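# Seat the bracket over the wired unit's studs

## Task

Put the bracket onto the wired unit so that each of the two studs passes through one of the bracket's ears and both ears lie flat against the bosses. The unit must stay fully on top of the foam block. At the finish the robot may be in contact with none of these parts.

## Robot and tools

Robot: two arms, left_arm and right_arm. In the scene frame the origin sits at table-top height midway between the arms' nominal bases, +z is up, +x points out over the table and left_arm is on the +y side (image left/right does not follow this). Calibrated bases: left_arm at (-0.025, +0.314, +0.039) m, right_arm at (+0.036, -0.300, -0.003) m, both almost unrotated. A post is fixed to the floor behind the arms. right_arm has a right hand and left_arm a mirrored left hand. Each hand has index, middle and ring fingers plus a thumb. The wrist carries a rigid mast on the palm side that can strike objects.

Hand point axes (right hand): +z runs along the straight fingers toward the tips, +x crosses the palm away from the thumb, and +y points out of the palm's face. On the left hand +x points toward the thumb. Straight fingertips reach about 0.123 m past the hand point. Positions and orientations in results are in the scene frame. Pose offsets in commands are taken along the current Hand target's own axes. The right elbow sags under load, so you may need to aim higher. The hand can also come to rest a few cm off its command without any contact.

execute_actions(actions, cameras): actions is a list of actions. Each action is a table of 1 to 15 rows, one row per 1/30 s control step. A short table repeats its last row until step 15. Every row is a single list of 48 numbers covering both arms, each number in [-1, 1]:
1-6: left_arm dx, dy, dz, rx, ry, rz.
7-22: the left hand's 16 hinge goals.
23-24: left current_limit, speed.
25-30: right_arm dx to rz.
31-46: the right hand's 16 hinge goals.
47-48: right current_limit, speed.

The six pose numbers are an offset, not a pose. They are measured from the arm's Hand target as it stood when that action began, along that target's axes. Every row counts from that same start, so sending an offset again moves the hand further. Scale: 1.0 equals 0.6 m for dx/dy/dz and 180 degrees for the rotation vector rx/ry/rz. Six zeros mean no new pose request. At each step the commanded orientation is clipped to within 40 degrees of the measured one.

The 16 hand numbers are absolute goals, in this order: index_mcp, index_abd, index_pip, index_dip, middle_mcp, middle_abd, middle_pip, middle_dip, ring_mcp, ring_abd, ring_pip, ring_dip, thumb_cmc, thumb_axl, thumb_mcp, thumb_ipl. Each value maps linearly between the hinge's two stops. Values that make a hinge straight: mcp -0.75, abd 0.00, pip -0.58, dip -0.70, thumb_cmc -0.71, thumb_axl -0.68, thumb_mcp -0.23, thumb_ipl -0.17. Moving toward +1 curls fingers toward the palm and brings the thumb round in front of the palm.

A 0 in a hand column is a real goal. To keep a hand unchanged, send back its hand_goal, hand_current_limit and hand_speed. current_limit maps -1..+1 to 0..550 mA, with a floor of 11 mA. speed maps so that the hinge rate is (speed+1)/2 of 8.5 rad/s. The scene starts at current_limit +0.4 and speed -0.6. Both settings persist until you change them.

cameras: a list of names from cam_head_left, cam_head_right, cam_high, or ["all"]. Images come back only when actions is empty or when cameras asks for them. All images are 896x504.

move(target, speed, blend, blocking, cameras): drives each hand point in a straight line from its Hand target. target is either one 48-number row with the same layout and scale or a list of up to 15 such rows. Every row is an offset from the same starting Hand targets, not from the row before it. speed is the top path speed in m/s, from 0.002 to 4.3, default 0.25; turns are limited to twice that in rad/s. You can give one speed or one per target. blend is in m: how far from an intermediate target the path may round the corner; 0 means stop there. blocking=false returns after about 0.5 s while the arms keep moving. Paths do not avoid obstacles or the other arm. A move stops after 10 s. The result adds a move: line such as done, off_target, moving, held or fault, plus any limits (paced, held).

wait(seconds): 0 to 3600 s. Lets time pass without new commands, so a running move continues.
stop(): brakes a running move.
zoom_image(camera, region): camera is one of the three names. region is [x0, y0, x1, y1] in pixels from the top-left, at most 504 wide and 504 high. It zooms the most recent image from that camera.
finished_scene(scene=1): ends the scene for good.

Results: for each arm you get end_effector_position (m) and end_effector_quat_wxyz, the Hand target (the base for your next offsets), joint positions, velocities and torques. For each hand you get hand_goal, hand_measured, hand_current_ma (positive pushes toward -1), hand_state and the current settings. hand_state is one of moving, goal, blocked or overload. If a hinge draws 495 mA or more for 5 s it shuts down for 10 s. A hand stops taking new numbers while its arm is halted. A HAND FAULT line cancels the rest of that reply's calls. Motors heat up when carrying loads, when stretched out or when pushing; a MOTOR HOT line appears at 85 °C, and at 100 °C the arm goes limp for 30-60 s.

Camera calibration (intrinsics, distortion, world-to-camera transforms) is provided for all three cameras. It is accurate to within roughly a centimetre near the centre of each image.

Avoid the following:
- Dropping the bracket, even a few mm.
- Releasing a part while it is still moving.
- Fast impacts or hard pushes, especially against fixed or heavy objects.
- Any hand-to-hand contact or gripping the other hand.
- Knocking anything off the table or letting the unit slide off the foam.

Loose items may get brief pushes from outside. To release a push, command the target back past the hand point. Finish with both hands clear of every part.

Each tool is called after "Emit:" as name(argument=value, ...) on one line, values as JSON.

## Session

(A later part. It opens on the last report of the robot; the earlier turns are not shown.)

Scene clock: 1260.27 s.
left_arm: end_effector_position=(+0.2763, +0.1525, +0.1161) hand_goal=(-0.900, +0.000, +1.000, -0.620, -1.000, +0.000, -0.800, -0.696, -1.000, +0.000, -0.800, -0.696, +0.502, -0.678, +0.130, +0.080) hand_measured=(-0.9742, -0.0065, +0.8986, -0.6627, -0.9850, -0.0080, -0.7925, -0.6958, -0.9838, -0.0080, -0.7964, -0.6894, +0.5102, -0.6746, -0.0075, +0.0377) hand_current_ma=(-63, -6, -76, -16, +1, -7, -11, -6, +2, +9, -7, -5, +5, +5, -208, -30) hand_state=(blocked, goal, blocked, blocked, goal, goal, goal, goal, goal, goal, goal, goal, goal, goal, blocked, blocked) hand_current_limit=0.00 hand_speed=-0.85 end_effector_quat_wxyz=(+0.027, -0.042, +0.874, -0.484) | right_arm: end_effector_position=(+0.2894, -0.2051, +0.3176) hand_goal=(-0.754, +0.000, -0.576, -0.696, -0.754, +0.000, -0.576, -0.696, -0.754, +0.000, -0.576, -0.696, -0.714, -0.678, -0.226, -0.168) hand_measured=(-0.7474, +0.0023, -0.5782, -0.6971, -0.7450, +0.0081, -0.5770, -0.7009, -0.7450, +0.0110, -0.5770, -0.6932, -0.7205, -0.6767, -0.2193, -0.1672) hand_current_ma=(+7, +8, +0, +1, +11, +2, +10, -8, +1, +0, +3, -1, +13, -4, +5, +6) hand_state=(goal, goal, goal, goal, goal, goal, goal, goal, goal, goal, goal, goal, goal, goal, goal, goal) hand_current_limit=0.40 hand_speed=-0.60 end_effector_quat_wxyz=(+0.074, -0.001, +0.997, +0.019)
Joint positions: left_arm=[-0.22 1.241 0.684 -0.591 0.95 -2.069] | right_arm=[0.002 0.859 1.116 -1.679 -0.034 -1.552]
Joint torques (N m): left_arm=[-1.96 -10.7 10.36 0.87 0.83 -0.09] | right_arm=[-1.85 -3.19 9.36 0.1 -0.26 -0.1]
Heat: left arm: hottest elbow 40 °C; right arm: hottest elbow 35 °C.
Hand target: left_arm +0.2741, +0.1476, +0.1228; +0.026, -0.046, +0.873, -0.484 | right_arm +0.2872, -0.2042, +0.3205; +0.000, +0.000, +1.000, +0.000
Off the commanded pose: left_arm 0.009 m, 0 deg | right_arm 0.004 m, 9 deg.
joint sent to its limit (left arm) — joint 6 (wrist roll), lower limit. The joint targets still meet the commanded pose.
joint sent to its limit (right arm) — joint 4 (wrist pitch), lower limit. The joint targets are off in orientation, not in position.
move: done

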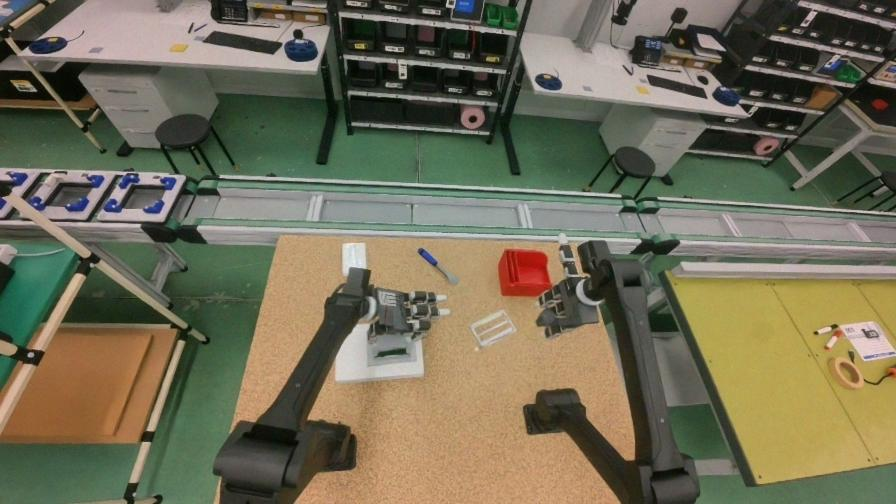

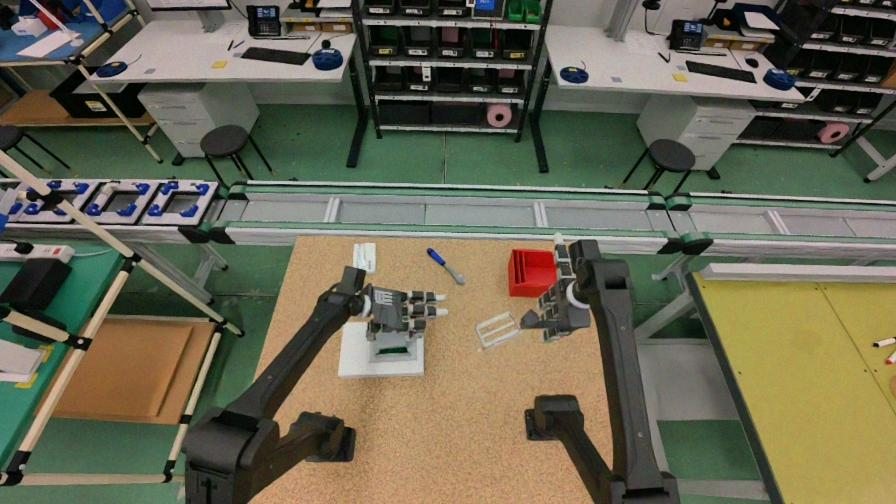

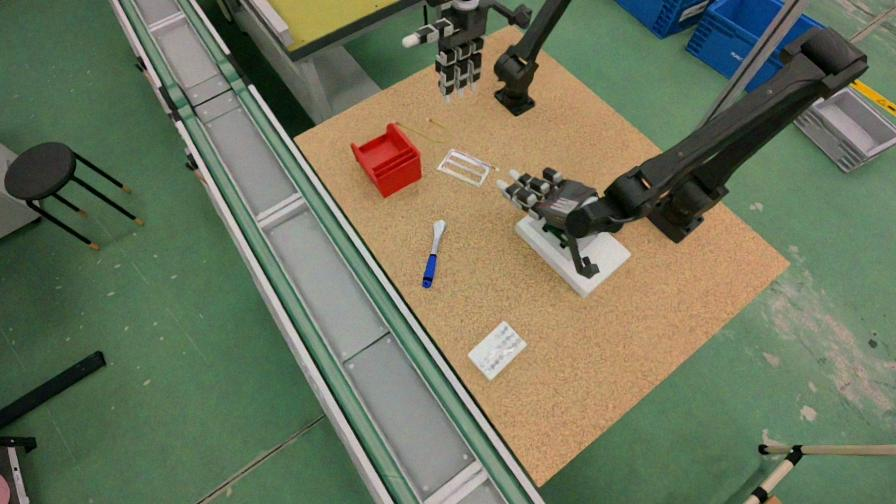

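Emit:
move(target=[-0.00995,-0.01186,-0.00618,0,0,0,-0.9,0,1.0,-0.62,-1,0,-0.8,-0.6957,-1,0,-0.8,-0.6957,0.5014,-0.678,0.13,0.08,0.0,-0.85,0,0,0,0,0,0,-0.754,0,-0.576,-0.696,-0.754,0,-0.576,-0.696,-0.754,0,-0.576,-0.696,-0.714,-0.678,-0.226,-0.168,0.4,-0.6], speed=0.02, cameras=["all"])

Emit:
zoom_image(camera="cam_head_left", region=[367, 328, 415, 360])

Emit:
zoom_image(camera="cam_head_right", region=[369, 328, 417, 360])

Scene clock: 1264.60 s.
left_arm: end_effector_position=(+0.2709, +0.1535, +0.1153) hand_goal=(-0.900, +0.000, +1.000, -0.620, -1.000, +0.000, -0.800, -0.696, -1.000, +0.000, -0.800, -0.696, +0.502, -0.678, +0.130, +0.080) hand_measured=(-0.9742, -0.0065, +0.8986, -0.6627, -0.9850, -0.0080, -0.7912, -0.6958, -0.9838, -0.0080, -0.7964, -0.6894, +0.5102, -0.6735, -0.0075, +0.0386) hand_current_ma=(-56, -7, -77, -18, +11, +0, -7, -9, -1, +10, -11, -9, +5, +7, -209, -28) hand_state=(blocked, goal, blocked, blocked, goal, goal, goal, goal, goal, goal, goal, goal, goal, goal, blocked, blocked) hand_current_limit=0.00 hand_speed=-0.85 end_effector_quat_wxyz=(+0.017, -0.048, +0.875, -0.481) | right_arm: end_effector_position=(+0.2894, -0.2051, +0.3176) hand_goal=(-0.754, +0.000, -0.576, -0.696, -0.754, +0.000, -0.576, -0.696, -0.754, +0.000, -0.576, -0.696, -0.714, -0.678, -0.226, -0.168) hand_measured=(-0.7462, +0.0023, -0.5782, -0.6971, -0.7462, +0.0096, -0.5757, -0.7022, -0.7450, +0.0110, -0.5770, -0.6932, -0.7205, -0.6777, -0.2193, -0.1672) hand_current_ma=(+1, +0, +6, +2, +8, +8, +7, -7, -2, -5, +1, +14, +5, -8, +6, +9) hand_state=(goal, goal, goal, goal, goal, goal, goal, goal, goal, goal, goal, goal, goal, goal, goal, goal) hand_current_limit=0.40 hand_speed=-0.60 end_effector_quat_wxyz=(+0.074, -0.001, +0.997, +0.019)
Joint positions: left_arm=[-0.22 1.241 0.684 -0.615 0.95 -2.069] | right_arm=[0.002 0.859 1.116 -1.679 -0.034 -1.552]
Joint torques (N m): left_arm=[-1.49 -10.4 12.62 0.64 0.83 -0.09] | right_arm=[-1.85 -3.25 9.35 0.12 -0.26 -0.1]
Heat: left arm: hottest elbow 40 °C; right arm: hottest elbow 35 °C.
Hand target: left_arm +0.2800, +0.1476, +0.1308; +0.026, -0.046, +0.873, -0.484 | right_arm +0.2872, -0.2042, +0.3205; +0.000, +0.000, +1.000, +0.000
Off the commanded pose: left_arm 0.019 m, 1 deg | right_arm 0.004 m, 9 deg.
joint sent to its limit (left arm) — joint 6 (wrist roll), lower limit. The joint targets still meet the commanded pose.
joint sent to its limit (right arm) — joint 4 (wrist pitch), lower limit. The joint targets are off in orientation, not in position.
move: off_target (left_arm)

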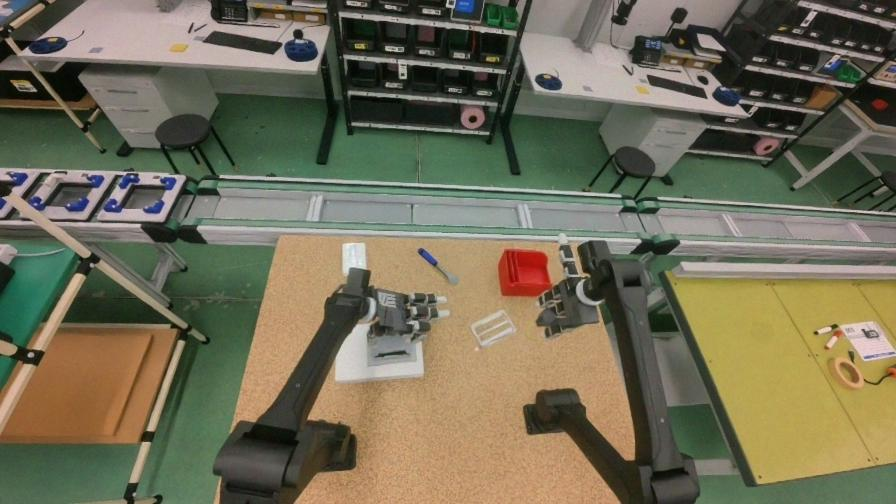

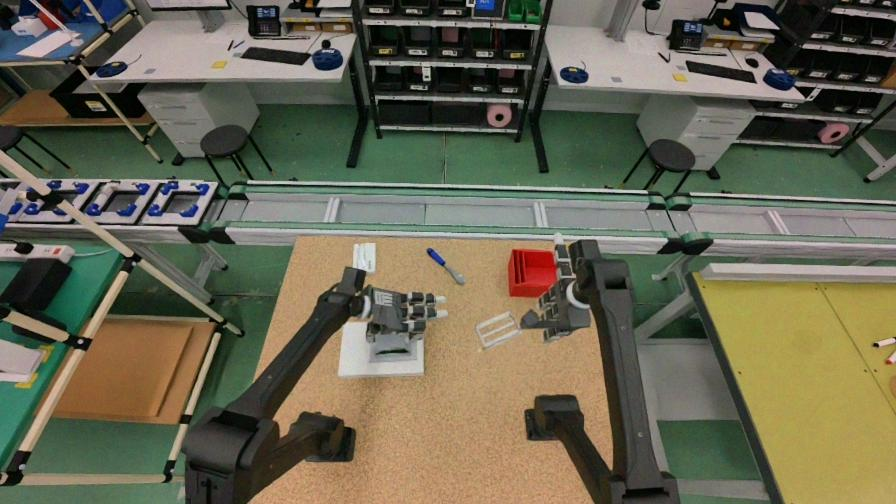

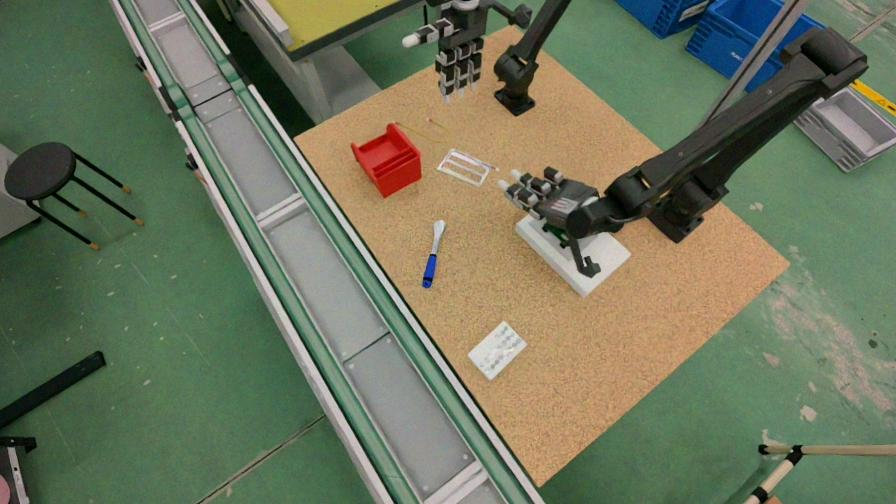

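Scaled by 10.500 from the camera's image (finer frame: 1280x720).

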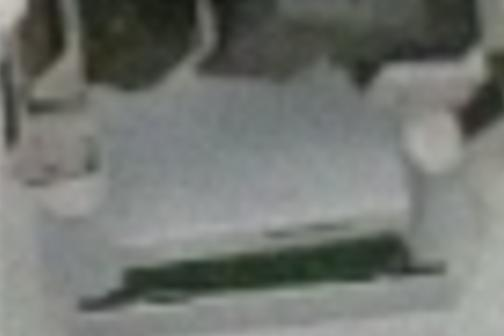

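Scaled by 10.500 from the camera's image (finer frame: 1280x720).

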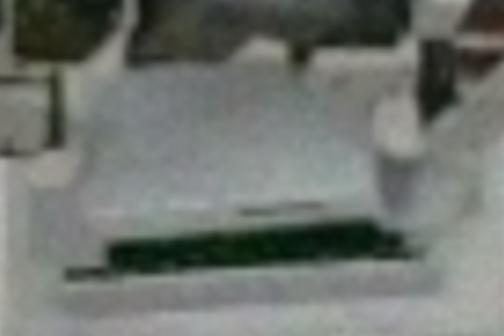

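Emit:
move(target=[0,-0.02827,-0.01767,0,0,0,-0.9,0,1.0,-0.62,-1,0,-0.8,-0.6957,-1,0,-0.8,-0.6957,0.5014,-0.678,0.13,0.08,0.0,-0.85,0,0,0,0,0,0,-0.754,0,-0.576,-0.696,-0.754,0,-0.576,-0.696,-0.754,0,-0.576,-0.696,-0.714,-0.678,-0.226,-0.168,0.4,-0.6], speed=0.04, cameras=["all"])

Emit:
zoom_image(camera="cam_head_left", region=[360, 315, 425, 365])

Emit:
zoom_image(camera="cam_head_right", region=[360, 315, 425, 365])

Scene clock: 1274.20 s.
left_arm: end_effector_position=(+0.2643, +0.1548, +0.1284) hand_goal=(-0.900, +0.000, +1.000, -0.620, -1.000, +0.000, -0.800, -0.696, -1.000, +0.000, -0.800, -0.696, +0.502, -0.678, +0.130, +0.080) hand_measured=(-0.9742, -0.0065, +0.8986, -0.6627, -0.9850, -0.0065, -0.7925, -0.6958, -0.9838, -0.0080, -0.7964, -0.6907, +0.5102, -0.6735, -0.0075, +0.0386) hand_current_ma=(-62, -5, -78, -16, +8, +0, -8, -8, -1, +9, -7, -9, +6, +8, -203, -29) hand_state=(blocked, goal, blocked, blocked, goal, goal, goal, goal, goal, goal, goal, goal, goal, goal, blocked, blocked) hand_current_limit=0.00 hand_speed=-0.85 end_effector_quat_wxyz=(+0.010, -0.052, +0.876, -0.479) | right_arm: end_effector_position=(+0.2894, -0.2051, +0.3176) hand_goal=(-0.754, +0.000, -0.576, -0.696, -0.754, +0.000, -0.576, -0.696, -0.754, +0.000, -0.576, -0.696, -0.714, -0.678, -0.226, -0.168) hand_measured=(-0.7474, +0.0037, -0.5757, -0.6971, -0.7450, +0.0081, -0.5757, -0.7009, -0.7462, +0.0110, -0.5770, -0.6920, -0.7217, -0.6777, -0.2193, -0.1672) hand_current_ma=(+10, -1, +7, +11, +16, +11, +12, -7, +2, +2, -6, +7, +5, +0, +15, +19) hand_state=(goal, goal, goal, goal, goal, goal, goal, goal, goal, goal, goal, goal, goal, goal, goal, goal) hand_current_limit=0.40 hand_speed=-0.60 end_effector_quat_wxyz=(+0.074, -0.001, +0.997, +0.019)
Joint positions: left_arm=[-0.22 1.209 0.699 -0.679 0.95 -2.069] | right_arm=[0.002 0.859 1.116 -1.679 -0.034 -1.552]
Joint torques (N m): left_arm=[-1.55 -9.76 14.54 0.64 0.88 -0.1] | right_arm=[-1.85 -3.19 9.33 0.1 -0.26 -0.1]
Heat: left arm: hottest elbow 41 °C; right arm: hottest elbow 35 °C.
Hand target: left_arm +0.2800, +0.1476, +0.1507; +0.026, -0.046, +0.873, -0.484 | right_arm +0.2872, -0.2042, +0.3205; +0.000, +0.000, +1.000, +0.000
Off the commanded pose: left_arm 0.028 m, 2 deg | right_arm 0.004 m, 9 deg.
joint sent to its limit (left arm) — joint 6 (wrist roll), lower limit. The joint targets still meet the commanded pose.
joint sent to its limit (right arm) — joint 4 (wrist pitch), lower limit. The joint targets are off in orientation, not in position.
move: off_target (left_arm)

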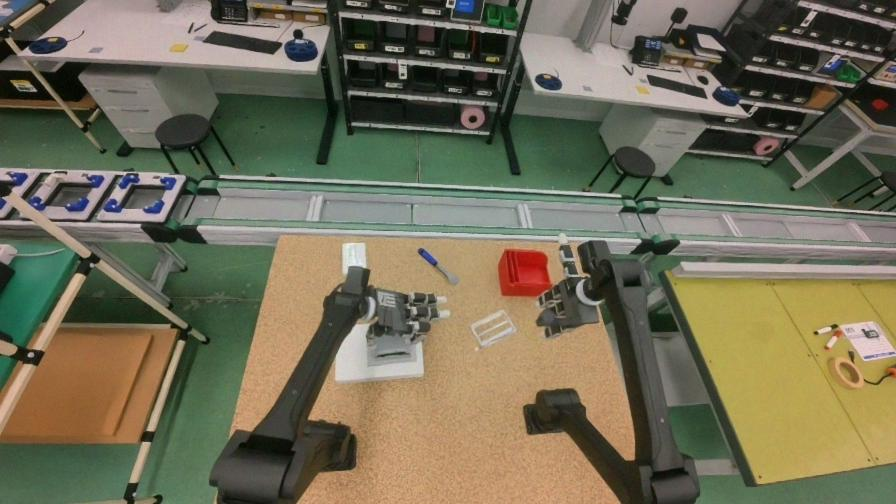

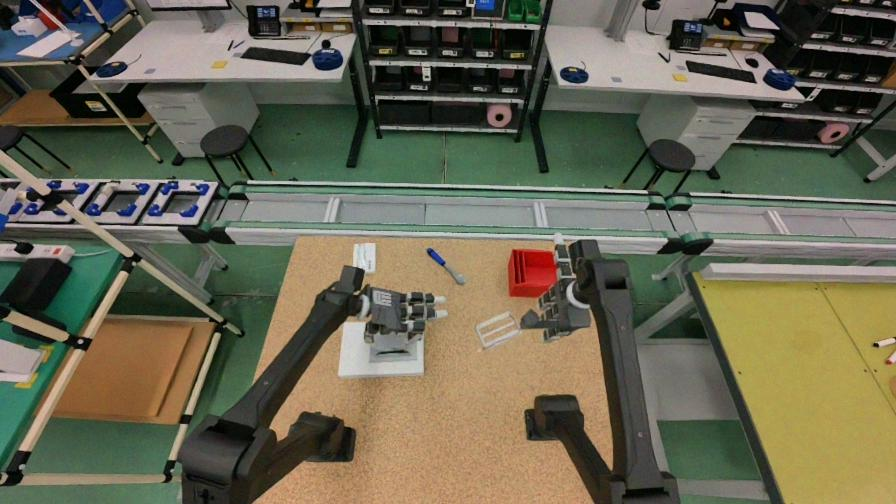

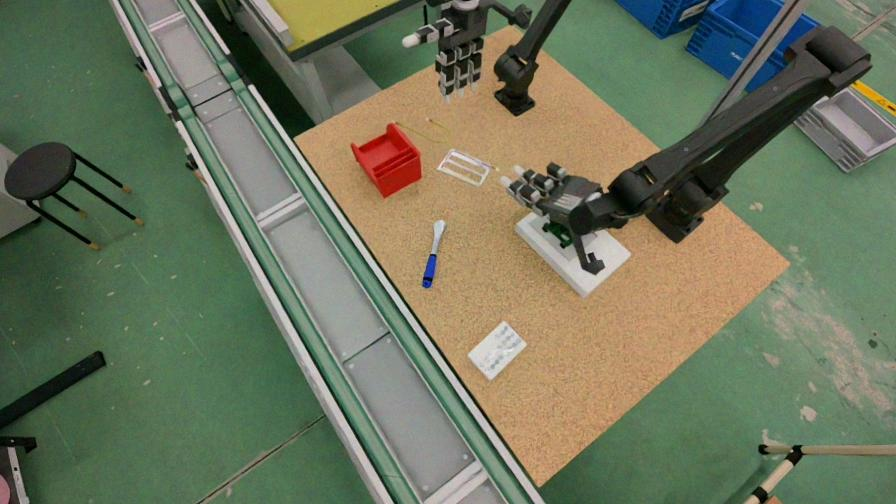

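Scaled by 7.754 from the camera's image (finer frame: 1280x720).

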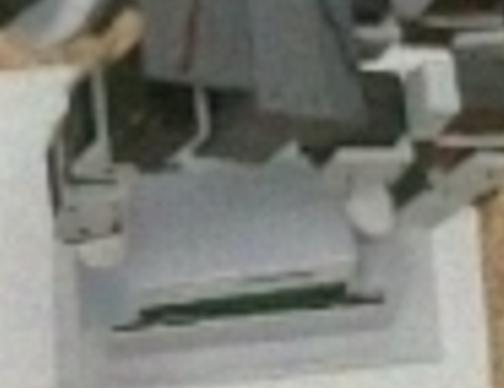

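Scaled by 7.754 from the camera's image (finer frame: 1280x720).

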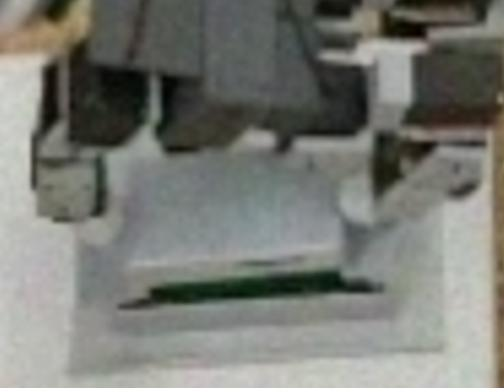

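Emit:
move(target=[0,-0.0424,-0.0265,0,0,0,-0.9,0,1.0,-0.62,-1,0,-0.8,-0.6957,-1,0,-0.8,-0.6957,0.5014,-0.678,0.13,0.08,0.0,-0.85,0,0,0,0,0,0,-0.754,0,-0.576,-0.696,-0.754,0,-0.576,-0.696,-0.754,0,-0.576,-0.696,-0.714,-0.678,-0.226,-0.168,0.4,-0.6], speed=0.05)

Scene clock: 1281.33 s.
left_arm: end_effector_position=(+0.2653, +0.1546, +0.1571) hand_goal=(-0.900, +0.000, +1.000, -0.620, -1.000, +0.000, -0.800, -0.696, -1.000, +0.000, -0.800, -0.696, +0.502, -0.678, +0.130, +0.080) hand_measured=(-0.9742, -0.0065, +0.8986, -0.6627, -0.9862, -0.0065, -0.7925, -0.6958, -0.9838, -0.0080, -0.7964, -0.6894, +0.5102, -0.6735, -0.0075, +0.0377) hand_current_ma=(-64, -7, -74, -16, +1, -2, -8, -6, +1, +8, -11, -9, +6, +9, -206, -31) hand_state=(blocked, goal, blocked, blocked, goal, goal, goal, goal, goal, goal, goal, goal, goal, goal, blocked, blocked) hand_current_limit=0.00 hand_speed=-0.85 end_effector_quat_wxyz=(+0.009, -0.052, +0.876, -0.479) | right_arm: end_effector_position=(+0.2894, -0.2051, +0.3176) hand_goal=(-0.754, +0.000, -0.576, -0.696, -0.754, +0.000, -0.576, -0.696, -0.754, +0.000, -0.576, -0.696, -0.714, -0.678, -0.226, -0.168) hand_measured=(-0.7474, +0.0023, -0.5782, -0.6983, -0.7450, +0.0081, -0.5770, -0.7009, -0.7450, +0.0110, -0.5770, -0.6932, -0.7205, -0.6767, -0.2193, -0.1681) hand_current_ma=(+9, +5, +9, +3, +7, +11, +8, -9, -2, +5, +0, +9, +2, -3, +5, +4) hand_state=(goal, goal, goal, goal, goal, goal, goal, goal, goal, goal, goal, goal, goal, goal, goal, goal) hand_current_limit=0.40 hand_speed=-0.60 end_effector_quat_wxyz=(+0.074, -0.001, +0.997, +0.019)
Joint positions: left_arm=[-0.22 1.171 0.754 -0.774 0.95 -2.069] | right_arm=[0.002 0.859 1.116 -1.679 -0.034 -1.552]
Joint torques (N m): left_arm=[-1.55 -9.82 15.06 0.62 0.88 -0.1] | right_arm=[-1.85 -3.19 9.35 0.09 -0.26 -0.11]
Heat: left arm: hottest elbow 42 °C; right arm: hottest elbow 35 °C.
Hand target: left_arm +0.2801, +0.1476, +0.1809; +0.026, -0.046, +0.873, -0.484 | right_arm +0.2872, -0.2042, +0.3205; +0.000, +0.000, +1.000, +0.000
Off the commanded pose: left_arm 0.029 m, 2 deg | right_arm 0.004 m, 9 deg.
joint sent to its limit (left arm) — joint 6 (wrist roll), lower limit. The joint targets still meet the commanded pose.
joint sent to its limit (right arm) — joint 4 (wrist pitch), lower limit. The joint targets are off in orientation, not in position.
move: off_target (left_arm)

Emit:
move(target=[0,0.0283,0.01767,0,0,0,-0.9,0,1.0,-0.62,-1,0,-0.8,-0.6957,-1,0,-0.8,-0.6957,0.5014,-0.678,0.13,0.08,0.0,-0.85,0,0,0,0,0,0,-0.754,0,-0.576,-0.696,-0.754,0,-0.576,-0.696,-0.754,0,-0.576,-0.696,-0.714,-0.678,-0.226,-0.168,0.4,-0.6], speed=0.05)

Scene clock: 1285.33 s.
left_arm: end_effector_position=(+0.2723, +0.1533, +0.1557) hand_goal=(-0.900, +0.000, +1.000, -0.620, -1.000, +0.000, -0.800, -0.696, -1.000, +0.000, -0.800, -0.696, +0.502, -0.678, +0.130, +0.080) hand_measured=(-0.9742, -0.0065, +0.8986, -0.6627, -0.9850, -0.0065, -0.7925, -0.6958, -0.9838, -0.0080, -0.7964, -0.6907, +0.5102, -0.6725, -0.0065, +0.0386) hand_current_ma=(-58, -6, -82, -13, +6, +0, -7, -6, +0, +9, -17, -8, -1, +8, -207, -29) hand_state=(blocked, goal, blocked, blocked, goal, goal, goal, goal, goal, goal, goal, goal, goal, goal, blocked, blocked) hand_current_limit=0.00 hand_speed=-0.85 end_effector_quat_wxyz=(+0.019, -0.047, +0.875, -0.482) | right_arm: end_effector_position=(+0.2894, -0.2051, +0.3176) hand_goal=(-0.754, +0.000, -0.576, -0.696, -0.754, +0.000, -0.576, -0.696, -0.754, +0.000, -0.576, -0.696, -0.714, -0.678, -0.226, -0.168) hand_measured=(-0.7462, +0.0023, -0.5782, -0.6958, -0.7450, +0.0081, -0.5757, -0.7009, -0.7450, +0.0096, -0.5782, -0.6932, -0.7217, -0.6767, -0.2193, -0.1681) hand_current_ma=(-3, +1, +1, +4, +11, +8, +8, -3, +3, -2, +2, +8, +6, +0, +6, +11) hand_state=(goal, goal, goal, goal, goal, goal, goal, goal, goal, goal, goal, goal, goal, goal, goal, goal) hand_current_limit=0.40 hand_speed=-0.60 end_effector_quat_wxyz=(+0.074, -0.001, +0.997, +0.019)
Joint positions: left_arm=[-0.22 1.179 0.754 -0.743 0.95 -2.069] | right_arm=[0.002 0.859 1.116 -1.679 -0.034 -1.552]
Joint torques (N m): left_arm=[-1.61 -8.29 11.73 1.69 0.84 -0.1] | right_arm=[-1.85 -3.14 9.36 0.09 -0.26 -0.11]
Heat: left arm: hottest elbow 43 °C; right arm: hottest elbow 35 °C.
Hand target: left_arm +0.2801, +0.1476, +0.1609; +0.026, -0.046, +0.873, -0.484 | right_arm +0.2872, -0.2042, +0.3205; +0.000, +0.000, +1.000, +0.000
Off the commanded pose: left_arm 0.011 m, 1 deg | right_arm 0.004 m, 9 deg.
joint sent to its limit (left arm) — joint 6 (wrist roll), lower limit. The joint targets still meet the commanded pose.
joint sent to its limit (right arm) — joint 4 (wrist pitch), lower limit. The joint targets are off in orientation, not in position.
move: off_target (left_arm)

Emit:
move(target=[0.00184,0.04652,0.02903,0,0,0,-0.9,0,1.0,-0.62,-1,0,-0.8,-0.6957,-1,0,-0.8,-0.6957,0.5014,-0.678,0.13,0.08,0.0,-0.85,0,0,0,0,0,0,-0.754,0,-0.576,-0.696,-0.754,0,-0.576,-0.696,-0.754,0,-0.576,-0.696,-0.714,-0.678,-0.226,-0.168,0.4,-0.6], speed=0.04, cameras=["all"])

Emit:
zoom_image(camera="cam_head_left", region=[360, 320, 420, 360])

Emit:
zoom_image(camera="cam_head_right", region=[360, 320, 420, 360])

Emit:
zoom_image(camera="cam_high", region=[530, 190, 600, 260])

Scene clock: 1290.90 s.
left_arm: end_effector_position=(+0.2818, +0.1517, +0.1321) hand_goal=(-0.900, +0.000, +1.000, -0.620, -1.000, +0.000, -0.800, -0.696, -1.000, +0.000, -0.800, -0.696, +0.502, -0.678, +0.130, +0.080) hand_measured=(-0.9742, -0.0065, +0.8986, -0.6627, -0.9850, -0.0080, -0.7912, -0.6958, -0.9838, -0.0080, -0.7964, -0.6894, +0.5102, -0.6725, -0.0075, +0.0377) hand_current_ma=(-60, -9, -83, -20, +2, -2, -3, -8, +2, +8, -10, -13, +8, +2, -206, -26) hand_state=(blocked, goal, blocked, blocked, goal, goal, goal, goal, goal, goal, goal, goal, goal, goal, blocked, blocked) hand_current_limit=0.00 hand_speed=-0.85 end_effector_quat_wxyz=(+0.029, -0.041, +0.874, -0.484) | right_arm: end_effector_position=(+0.2894, -0.2051, +0.3176) hand_goal=(-0.754, +0.000, -0.576, -0.696, -0.754, +0.000, -0.576, -0.696, -0.754, +0.000, -0.576, -0.696, -0.714, -0.678, -0.226, -0.168) hand_measured=(-0.7462, +0.0023, -0.5782, -0.6971, -0.7450, +0.0081, -0.5770, -0.7009, -0.7462, +0.0110, -0.5770, -0.6920, -0.7205, -0.6767, -0.2203, -0.1672) hand_current_ma=(+0, +0, +2, +2, +8, +2, +8, -6, +3, +5, -3, +3, +5, +3, +9, +8) hand_state=(goal, goal, goal, goal, goal, goal, goal, goal, goal, goal, goal, goal, goal, goal, goal, goal) hand_current_limit=0.40 hand_speed=-0.60 end_effector_quat_wxyz=(+0.074, -0.001, +0.997, +0.019)
Joint positions: left_arm=[-0.22 1.227 0.72 -0.637 0.949 -2.069] | right_arm=[0.002 0.859 1.116 -1.679 -0.034 -1.552]
Joint torques (N m): left_arm=[-1.55 -8.76 9.03 1.74 0.83 -0.09] | right_arm=[-1.79 -3.19 9.35 0.09 -0.26 -0.11]
Heat: left arm: hottest elbow 44 °C; right arm: hottest elbow 35 °C.
Hand target: left_arm +0.2790, +0.1476, +0.1279; +0.026, -0.046, +0.873, -0.484 | right_arm +0.2872, -0.2042, +0.3205; +0.000, +0.000, +1.000, +0.000
Off the commanded pose: left_arm 0.006 m, 1 deg | right_arm 0.004 m, 9 deg.
joint sent to its limit (left arm) — joint 6 (wrist roll), lower limit. The joint targets still meet the commanded pose.
joint sent to its limit (right arm) — joint 4 (wrist pitch), lower limit. The joint targets are off in orientation, not in position.
move: done

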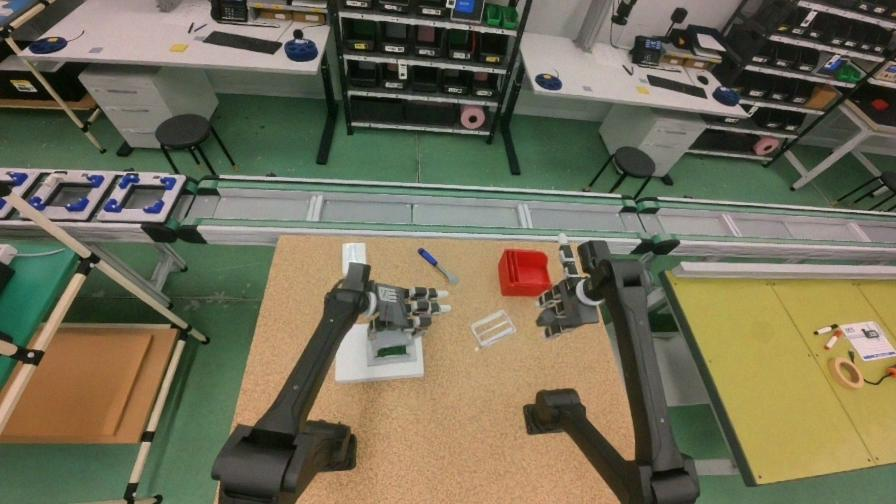

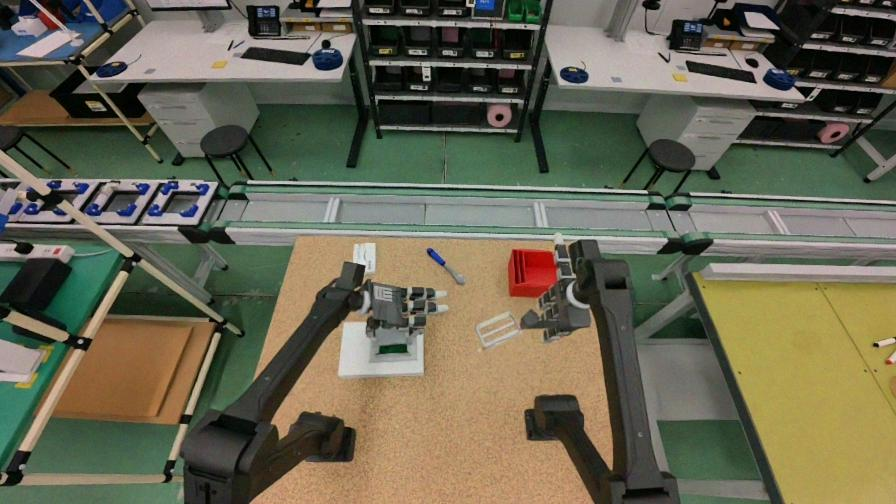

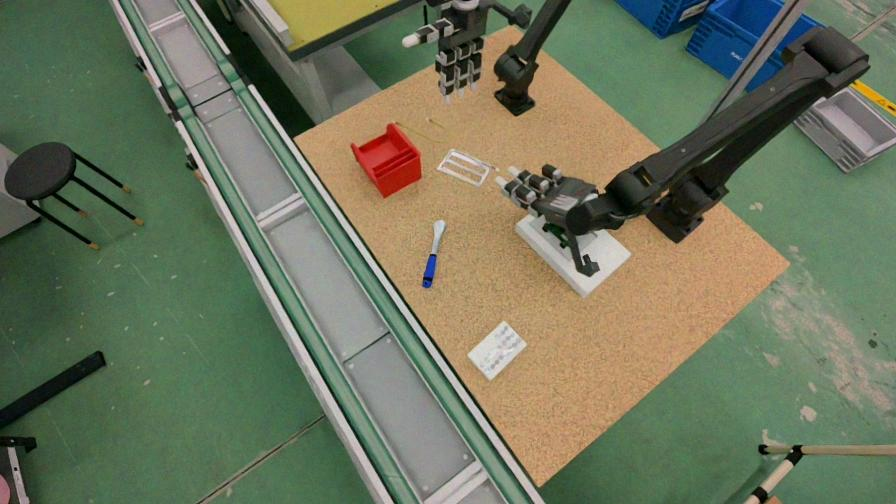

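Scaled by 8.400 from the camera's image (finer frame: 1280x720).

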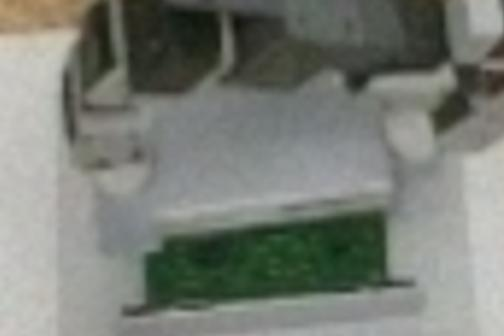

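Scaled by 8.400 from the camera's image (finer frame: 1280x720).

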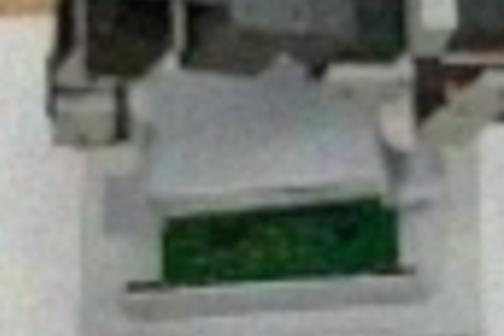

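Scaled by 7.200 from the camera's image (finer frame: 1280x720).

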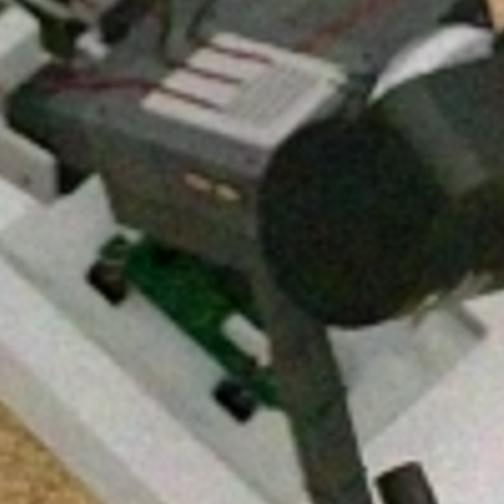

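Emit:
move(target=[0,0,0,0,0.01131,0.00707,-0.9,0,1.0,-0.62,-1,0,-0.8,-0.6957,-1,0,-0.8,-0.6957,0.5014,-0.678,0.13,0.08,0.0,-0.85,0,0,0,0,0,0,-0.754,0,-0.576,-0.696,-0.754,0,-0.576,-0.696,-0.754,0,-0.576,-0.696,-0.714,-0.678,-0.226,-0.168,0.4,-0.6], speed=0.04, cameras=["all"])

Emit:
zoom_image(camera="cam_head_left", region=[360, 320, 420, 360])

Emit:
zoom_image(camera="cam_head_right", region=[360, 320, 420, 360])

Emit:
zoom_image(camera="cam_high", region=[530, 190, 600, 260])

Scene clock: 1307.27 s.
left_arm: end_effector_position=(+0.2799, +0.1520, +0.1270) hand_goal=(-0.900, +0.000, +1.000, -0.620, -1.000, +0.000, -0.800, -0.696, -1.000, +0.000, -0.800, -0.696, +0.502, -0.678, +0.130, +0.080) hand_measured=(-0.9742, -0.0080, +0.8986, -0.6627, -0.9850, -0.0065, -0.7925, -0.6958, -0.9838, -0.0080, -0.7964, -0.6894, +0.5102, -0.6735, -0.0075, +0.0377) hand_current_ma=(-65, -10, -83, -18, +2, -3, +2, -7, +1, +7, -6, -10, +2, +6, -211, -29) hand_state=(blocked, goal, blocked, blocked, goal, goal, goal, goal, goal, goal, goal, goal, goal, goal, blocked, blocked) hand_current_limit=0.00 hand_speed=-0.85 end_effector_quat_wxyz=(+0.022, -0.035, +0.875, -0.483) | right_arm: end_effector_position=(+0.2894, -0.2051, +0.3176) hand_goal=(-0.754, +0.000, -0.576, -0.696, -0.754, +0.000, -0.576, -0.696, -0.754, +0.000, -0.576, -0.696, -0.714, -0.678, -0.226, -0.168) hand_measured=(-0.7462, +0.0037, -0.5770, -0.6971, -0.7450, +0.0081, -0.5770, -0.7022, -0.7450, +0.0096, -0.5770, -0.6932, -0.7217, -0.6777, -0.2193, -0.1672) hand_current_ma=(+0, -1, +10, -2, +10, +8, +9, -9, +2, -3, -3, +7, +5, -6, +11, +7) hand_state=(goal, goal, goal, goal, goal, goal, goal, goal, goal, goal, goal, goal, goal, goal, goal, goal) hand_current_limit=0.40 hand_speed=-0.60 end_effector_quat_wxyz=(+0.074, -0.001, +0.997, +0.019)
Joint positions: left_arm=[-0.22 1.242 0.72 -0.651 0.956 -2.04] | right_arm=[0.002 0.859 1.116 -1.679 -0.034 -1.552]
Joint torques (N m): left_arm=[-1.38 -8.82 10.56 0.7 1.07 0.16] | right_arm=[-1.9 -3.19 9.35 0.09 -0.26 -0.11]
Heat: left arm: hottest elbow 43 °C; right arm: hottest elbow 35 °C.
Hand target: left_arm +0.2789, +0.1475, +0.1279; +0.016, -0.027, +0.874, -0.485 | right_arm +0.2872, -0.2042, +0.3205; +0.000, +0.000, +1.000, +0.000
Off the commanded pose: left_arm 0.005 m, 1 deg | right_arm 0.004 m, 9 deg.
joint sent to its limit (right arm) — joint 4 (wrist pitch), lower limit. The joint targets are off in orientation, not in position.
move: done

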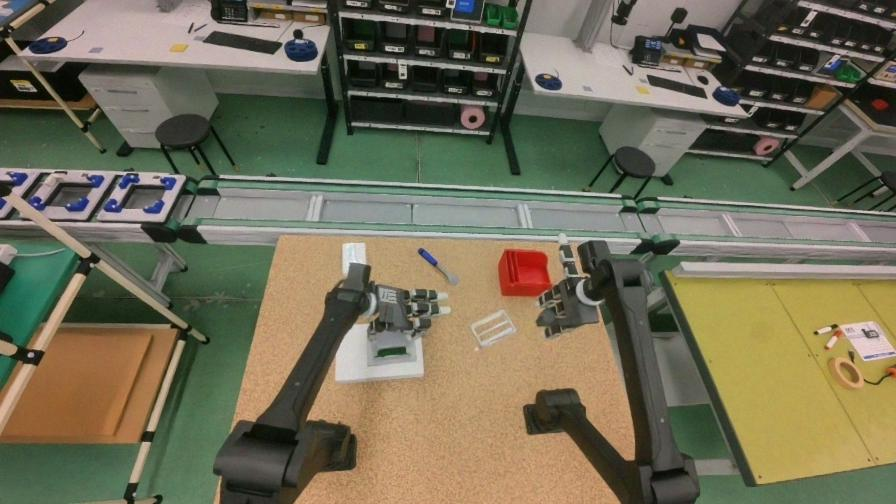

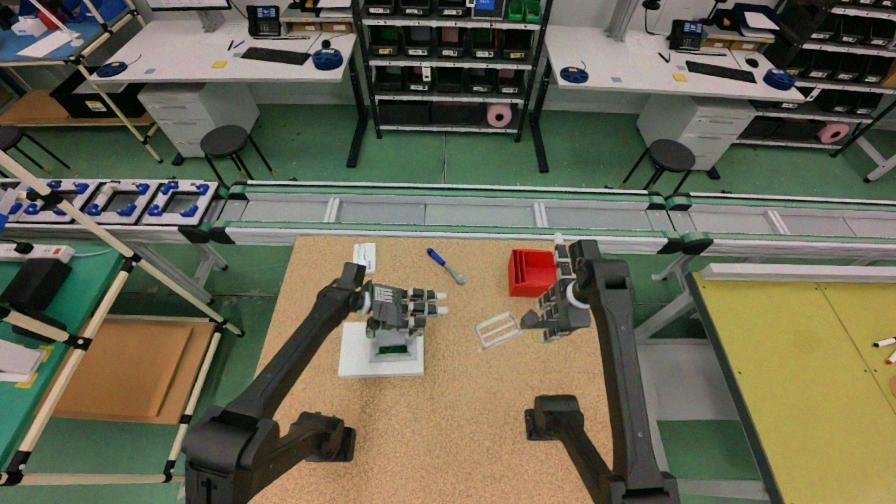

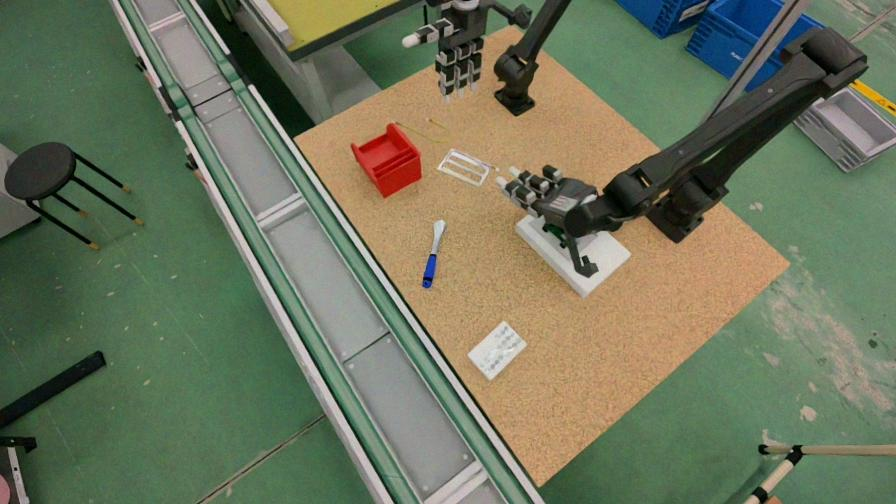

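Scaled by 8.400 from the camera's image (finer frame: 1280x720).

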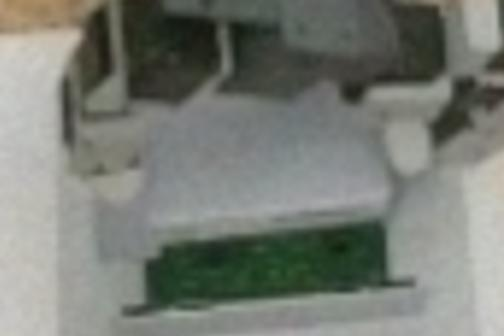

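Scaled by 8.400 from the camera's image (finer frame: 1280x720).

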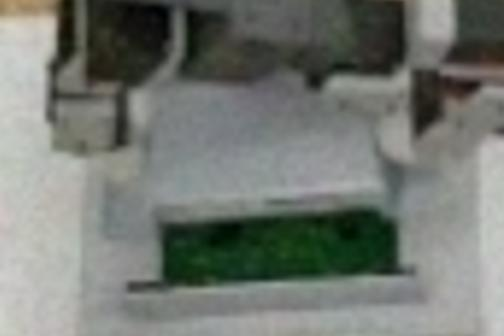

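Scaled by 7.200 from the camera's image (finer frame: 1280x720).

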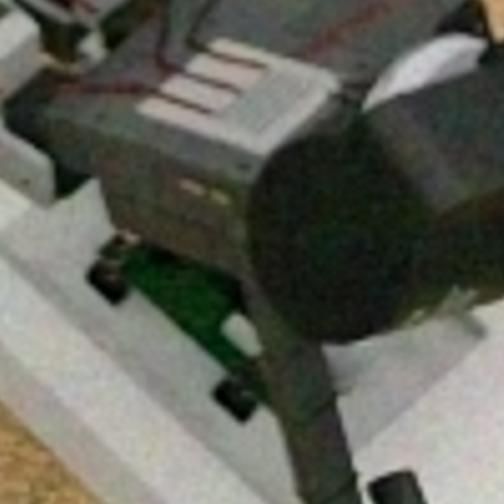

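Emit:
move(target=[0.00114,0.01577,-0.0001,0,0,0,-0.9,0,1.0,-0.62,-1,0,-0.8,-0.6957,-1,0,-0.8,-0.6957,0.5014,-0.678,0.13,0.08,0.0,-0.85,0,0,0,0,0,0,-0.754,0,-0.576,-0.696,-0.754,0,-0.576,-0.696,-0.754,0,-0.576,-0.696,-0.714,-0.678,-0.226,-0.168,0.4,-0.6], speed=0.03, cameras=["all"])

Emit:
zoom_image(camera="cam_head_left", region=[360, 320, 420, 360])

Emit:
zoom_image(camera="cam_head_right", region=[360, 320, 420, 360])

Scene clock: 1327.97 s.
left_arm: end_effector_position=(+0.2810, +0.1517, +0.1238) hand_goal=(-0.900, +0.000, +1.000, -0.620, -1.000, +0.000, -0.800, -0.696, -1.000, +0.000, -0.800, -0.696, +0.502, -0.678, +0.130, +0.080) hand_measured=(-0.9754, -0.0065, +0.8986, -0.6627, -0.9850, -0.0065, -0.7925, -0.6958, -0.9826, -0.0080, -0.7964, -0.6894, +0.5102, -0.6746, -0.0075, +0.0377) hand_current_ma=(-60, -13, -77, -19, +2, -3, -6, -4, +2, +8, -9, -7, +1, +5, -212, -26) hand_state=(blocked, goal, blocked, blocked, goal, goal, goal, goal, goal, goal, goal, goal, goal, goal, blocked, blocked) hand_current_limit=0.00 hand_speed=-0.85 end_effector_quat_wxyz=(+0.022, -0.027, +0.874, -0.484) | right_arm: end_effector_position=(+0.2894, -0.2051, +0.3176) hand_goal=(-0.754, +0.000, -0.576, -0.696, -0.754, +0.000, -0.576, -0.696, -0.754, +0.000, -0.576, -0.696, -0.714, -0.678, -0.226, -0.168) hand_measured=(-0.7462, +0.0008, -0.5770, -0.6971, -0.7462, +0.0096, -0.5757, -0.7009, -0.7450, +0.0110, -0.5770, -0.6920, -0.7205, -0.6777, -0.2193, -0.1672) hand_current_ma=(+7, +0, +1, +1, +9, +2, +10, -12, -3, +2, -2, +7, +2, -5, +10, +6) hand_state=(goal, goal, goal, goal, goal, goal, goal, goal, goal, goal, goal, goal, goal, goal, goal, goal) hand_current_limit=0.40 hand_speed=-0.60 end_effector_quat_wxyz=(+0.074, -0.001, +0.997, +0.019)
Joint positions: left_arm=[-0.22 1.253 0.72 -0.651 0.961 -2.017] | right_arm=[0.002 0.859 1.116 -1.679 -0.034 -1.552]
Joint torques (N m): left_arm=[-0.32 -9 9.21 0.85 1.09 0.11] | right_arm=[-1.85 -3.19 9.35 0.09 -0.27 -0.1]
Heat: left arm: hottest elbow 44 °C; right arm: hottest elbow 35 °C.
Hand target: left_arm +0.2779, +0.1525, +0.1199; +0.016, -0.027, +0.874, -0.485 | right_arm +0.2872, -0.2042, +0.3205; +0.000, +0.000, +1.000, +0.000
Off the commanded pose: left_arm 0.005 m, 1 deg | right_arm 0.004 m, 9 deg.
joint sent to its limit (right arm) — joint 4 (wrist pitch), lower limit. The joint targets are off in orientation, not in position.
move: done

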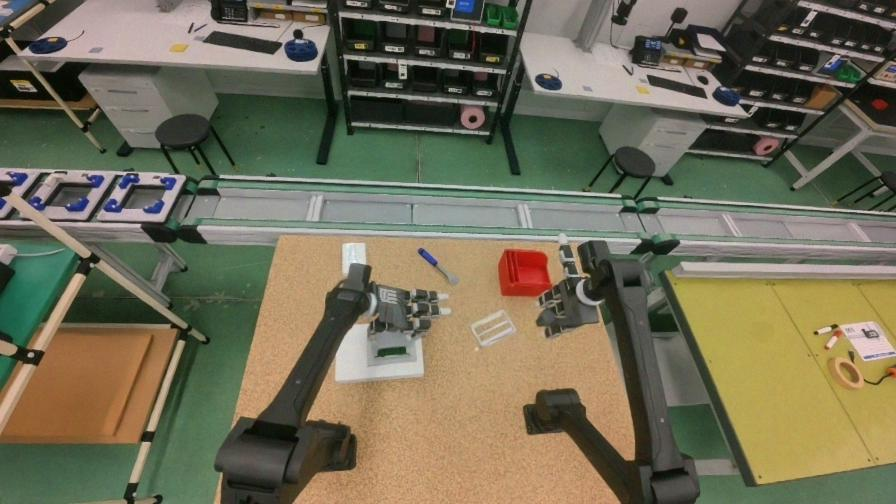

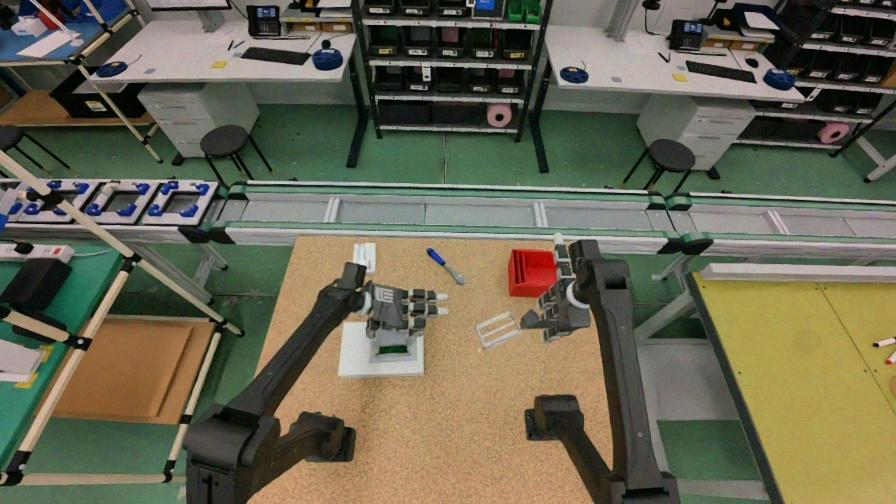

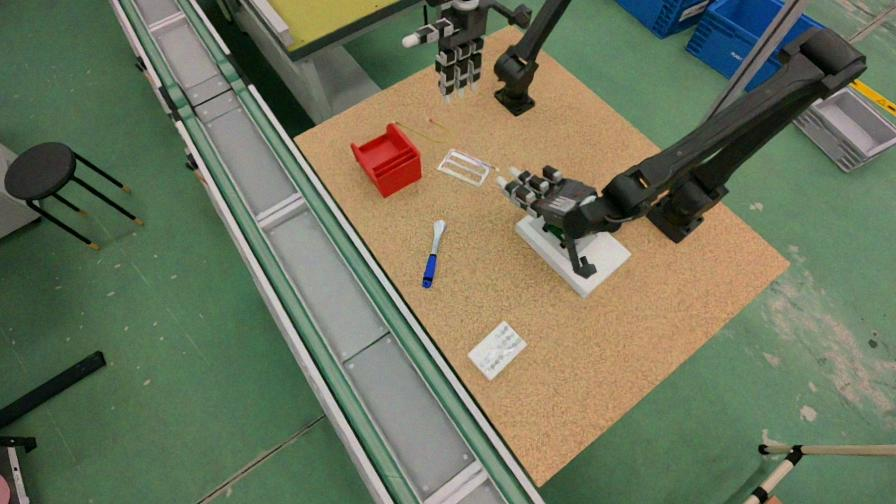

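Scaled by 8.400 from the camera's image (finer frame: 1280x720).

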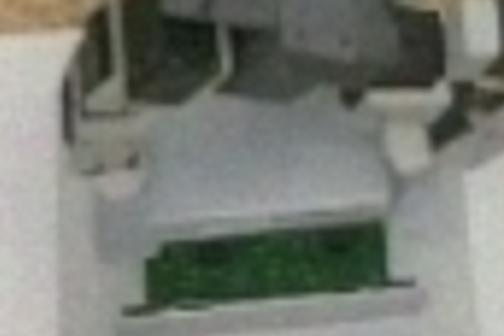

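Scaled by 8.400 from the camera's image (finer frame: 1280x720).

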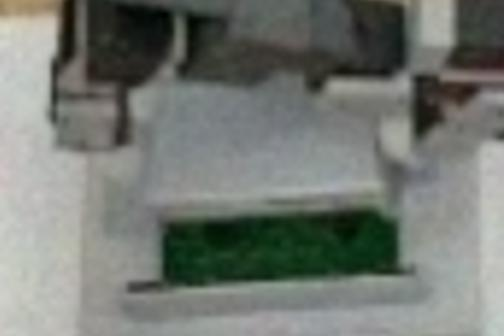

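Emit:
move(target=[0.00291,0.00364,-0.00582,0,0,0,-0.9,0,1.0,-0.62,-1,0,-0.8,-0.6957,-1,0,-0.8,-0.6957,0.5014,-0.678,0.13,0.08,0.0,-0.85,0,0,0,0,0,0,-0.754,0,-0.576,-0.696,-0.754,0,-0.576,-0.696,-0.754,0,-0.576,-0.696,-0.714,-0.678,-0.226,-0.168,0.4,-0.6], speed=0.03)

Scene clock: 1333.37 s.
left_arm: end_effector_position=(+0.2801, +0.1528, +0.1234) hand_goal=(-0.900, +0.000, +1.000, -0.620, -1.000, +0.000, -0.800, -0.696, -1.000, +0.000, -0.800, -0.696, +0.502, -0.678, +0.130, +0.080) hand_measured=(-0.9742, -0.0065, +0.8986, -0.6627, -0.9850, -0.0080, -0.7925, -0.6958, -0.9838, -0.0080, -0.7964, -0.6894, +0.5102, -0.6746, -0.0065, +0.0386) hand_current_ma=(-58, -7, -78, -12, +7, -6, -5, -11, -2, +6, -11, -10, +8, +6, -207, -31) hand_state=(blocked, goal, blocked, blocked, goal, goal, goal, goal, goal, goal, goal, goal, goal, goal, blocked, blocked) hand_current_limit=0.00 hand_speed=-0.85 end_effector_quat_wxyz=(+0.022, -0.022, +0.874, -0.484) | right_arm: end_effector_position=(+0.2894, -0.2051, +0.3176) hand_goal=(-0.754, +0.000, -0.576, -0.696, -0.754, +0.000, -0.576, -0.696, -0.754, +0.000, -0.576, -0.696, -0.714, -0.678, -0.226, -0.168) hand_measured=(-0.7474, +0.0037, -0.5782, -0.6971, -0.7450, +0.0081, -0.5770, -0.7009, -0.7462, +0.0110, -0.5770, -0.6920, -0.7205, -0.6777, -0.2203, -0.1681) hand_current_ma=(+0, +1, +4, +12, +3, +6, +5, -6, +3, +3, -6, +9, +6, +1, +12, +10) hand_state=(goal, goal, goal, goal, goal, goal, goal, goal, goal, goal, goal, goal, goal, goal, goal, goal) hand_current_limit=0.40 hand_speed=-0.60 end_effector_quat_wxyz=(+0.074, -0.001, +0.997, +0.019)
Joint positions: left_arm=[-0.218 1.253 0.72 -0.663 0.965 -1.999] | right_arm=[0.002 0.859 1.116 -1.679 -0.034 -1.552]
Joint torques (N m): left_arm=[0.38 -9.41 8.92 0.62 1.1 0.11] | right_arm=[-1.85 -3.19 9.33 0.09 -0.27 -0.1]
Heat: left arm: hottest elbow 44 °C; right arm: hottest elbow 35 °C.
Hand target: left_arm +0.2760, +0.1565, +0.1199; +0.016, -0.027, +0.874, -0.485 | right_arm +0.2872, -0.2042, +0.3205; +0.000, +0.000, +1.000, +0.000
Off the commanded pose: left_arm 0.007 m, 1 deg | right_arm 0.004 m, 9 deg.
joint sent to its limit (right arm) — joint 4 (wrist pitch), lower limit. The joint targets are off in orientation, not in position.
move: done


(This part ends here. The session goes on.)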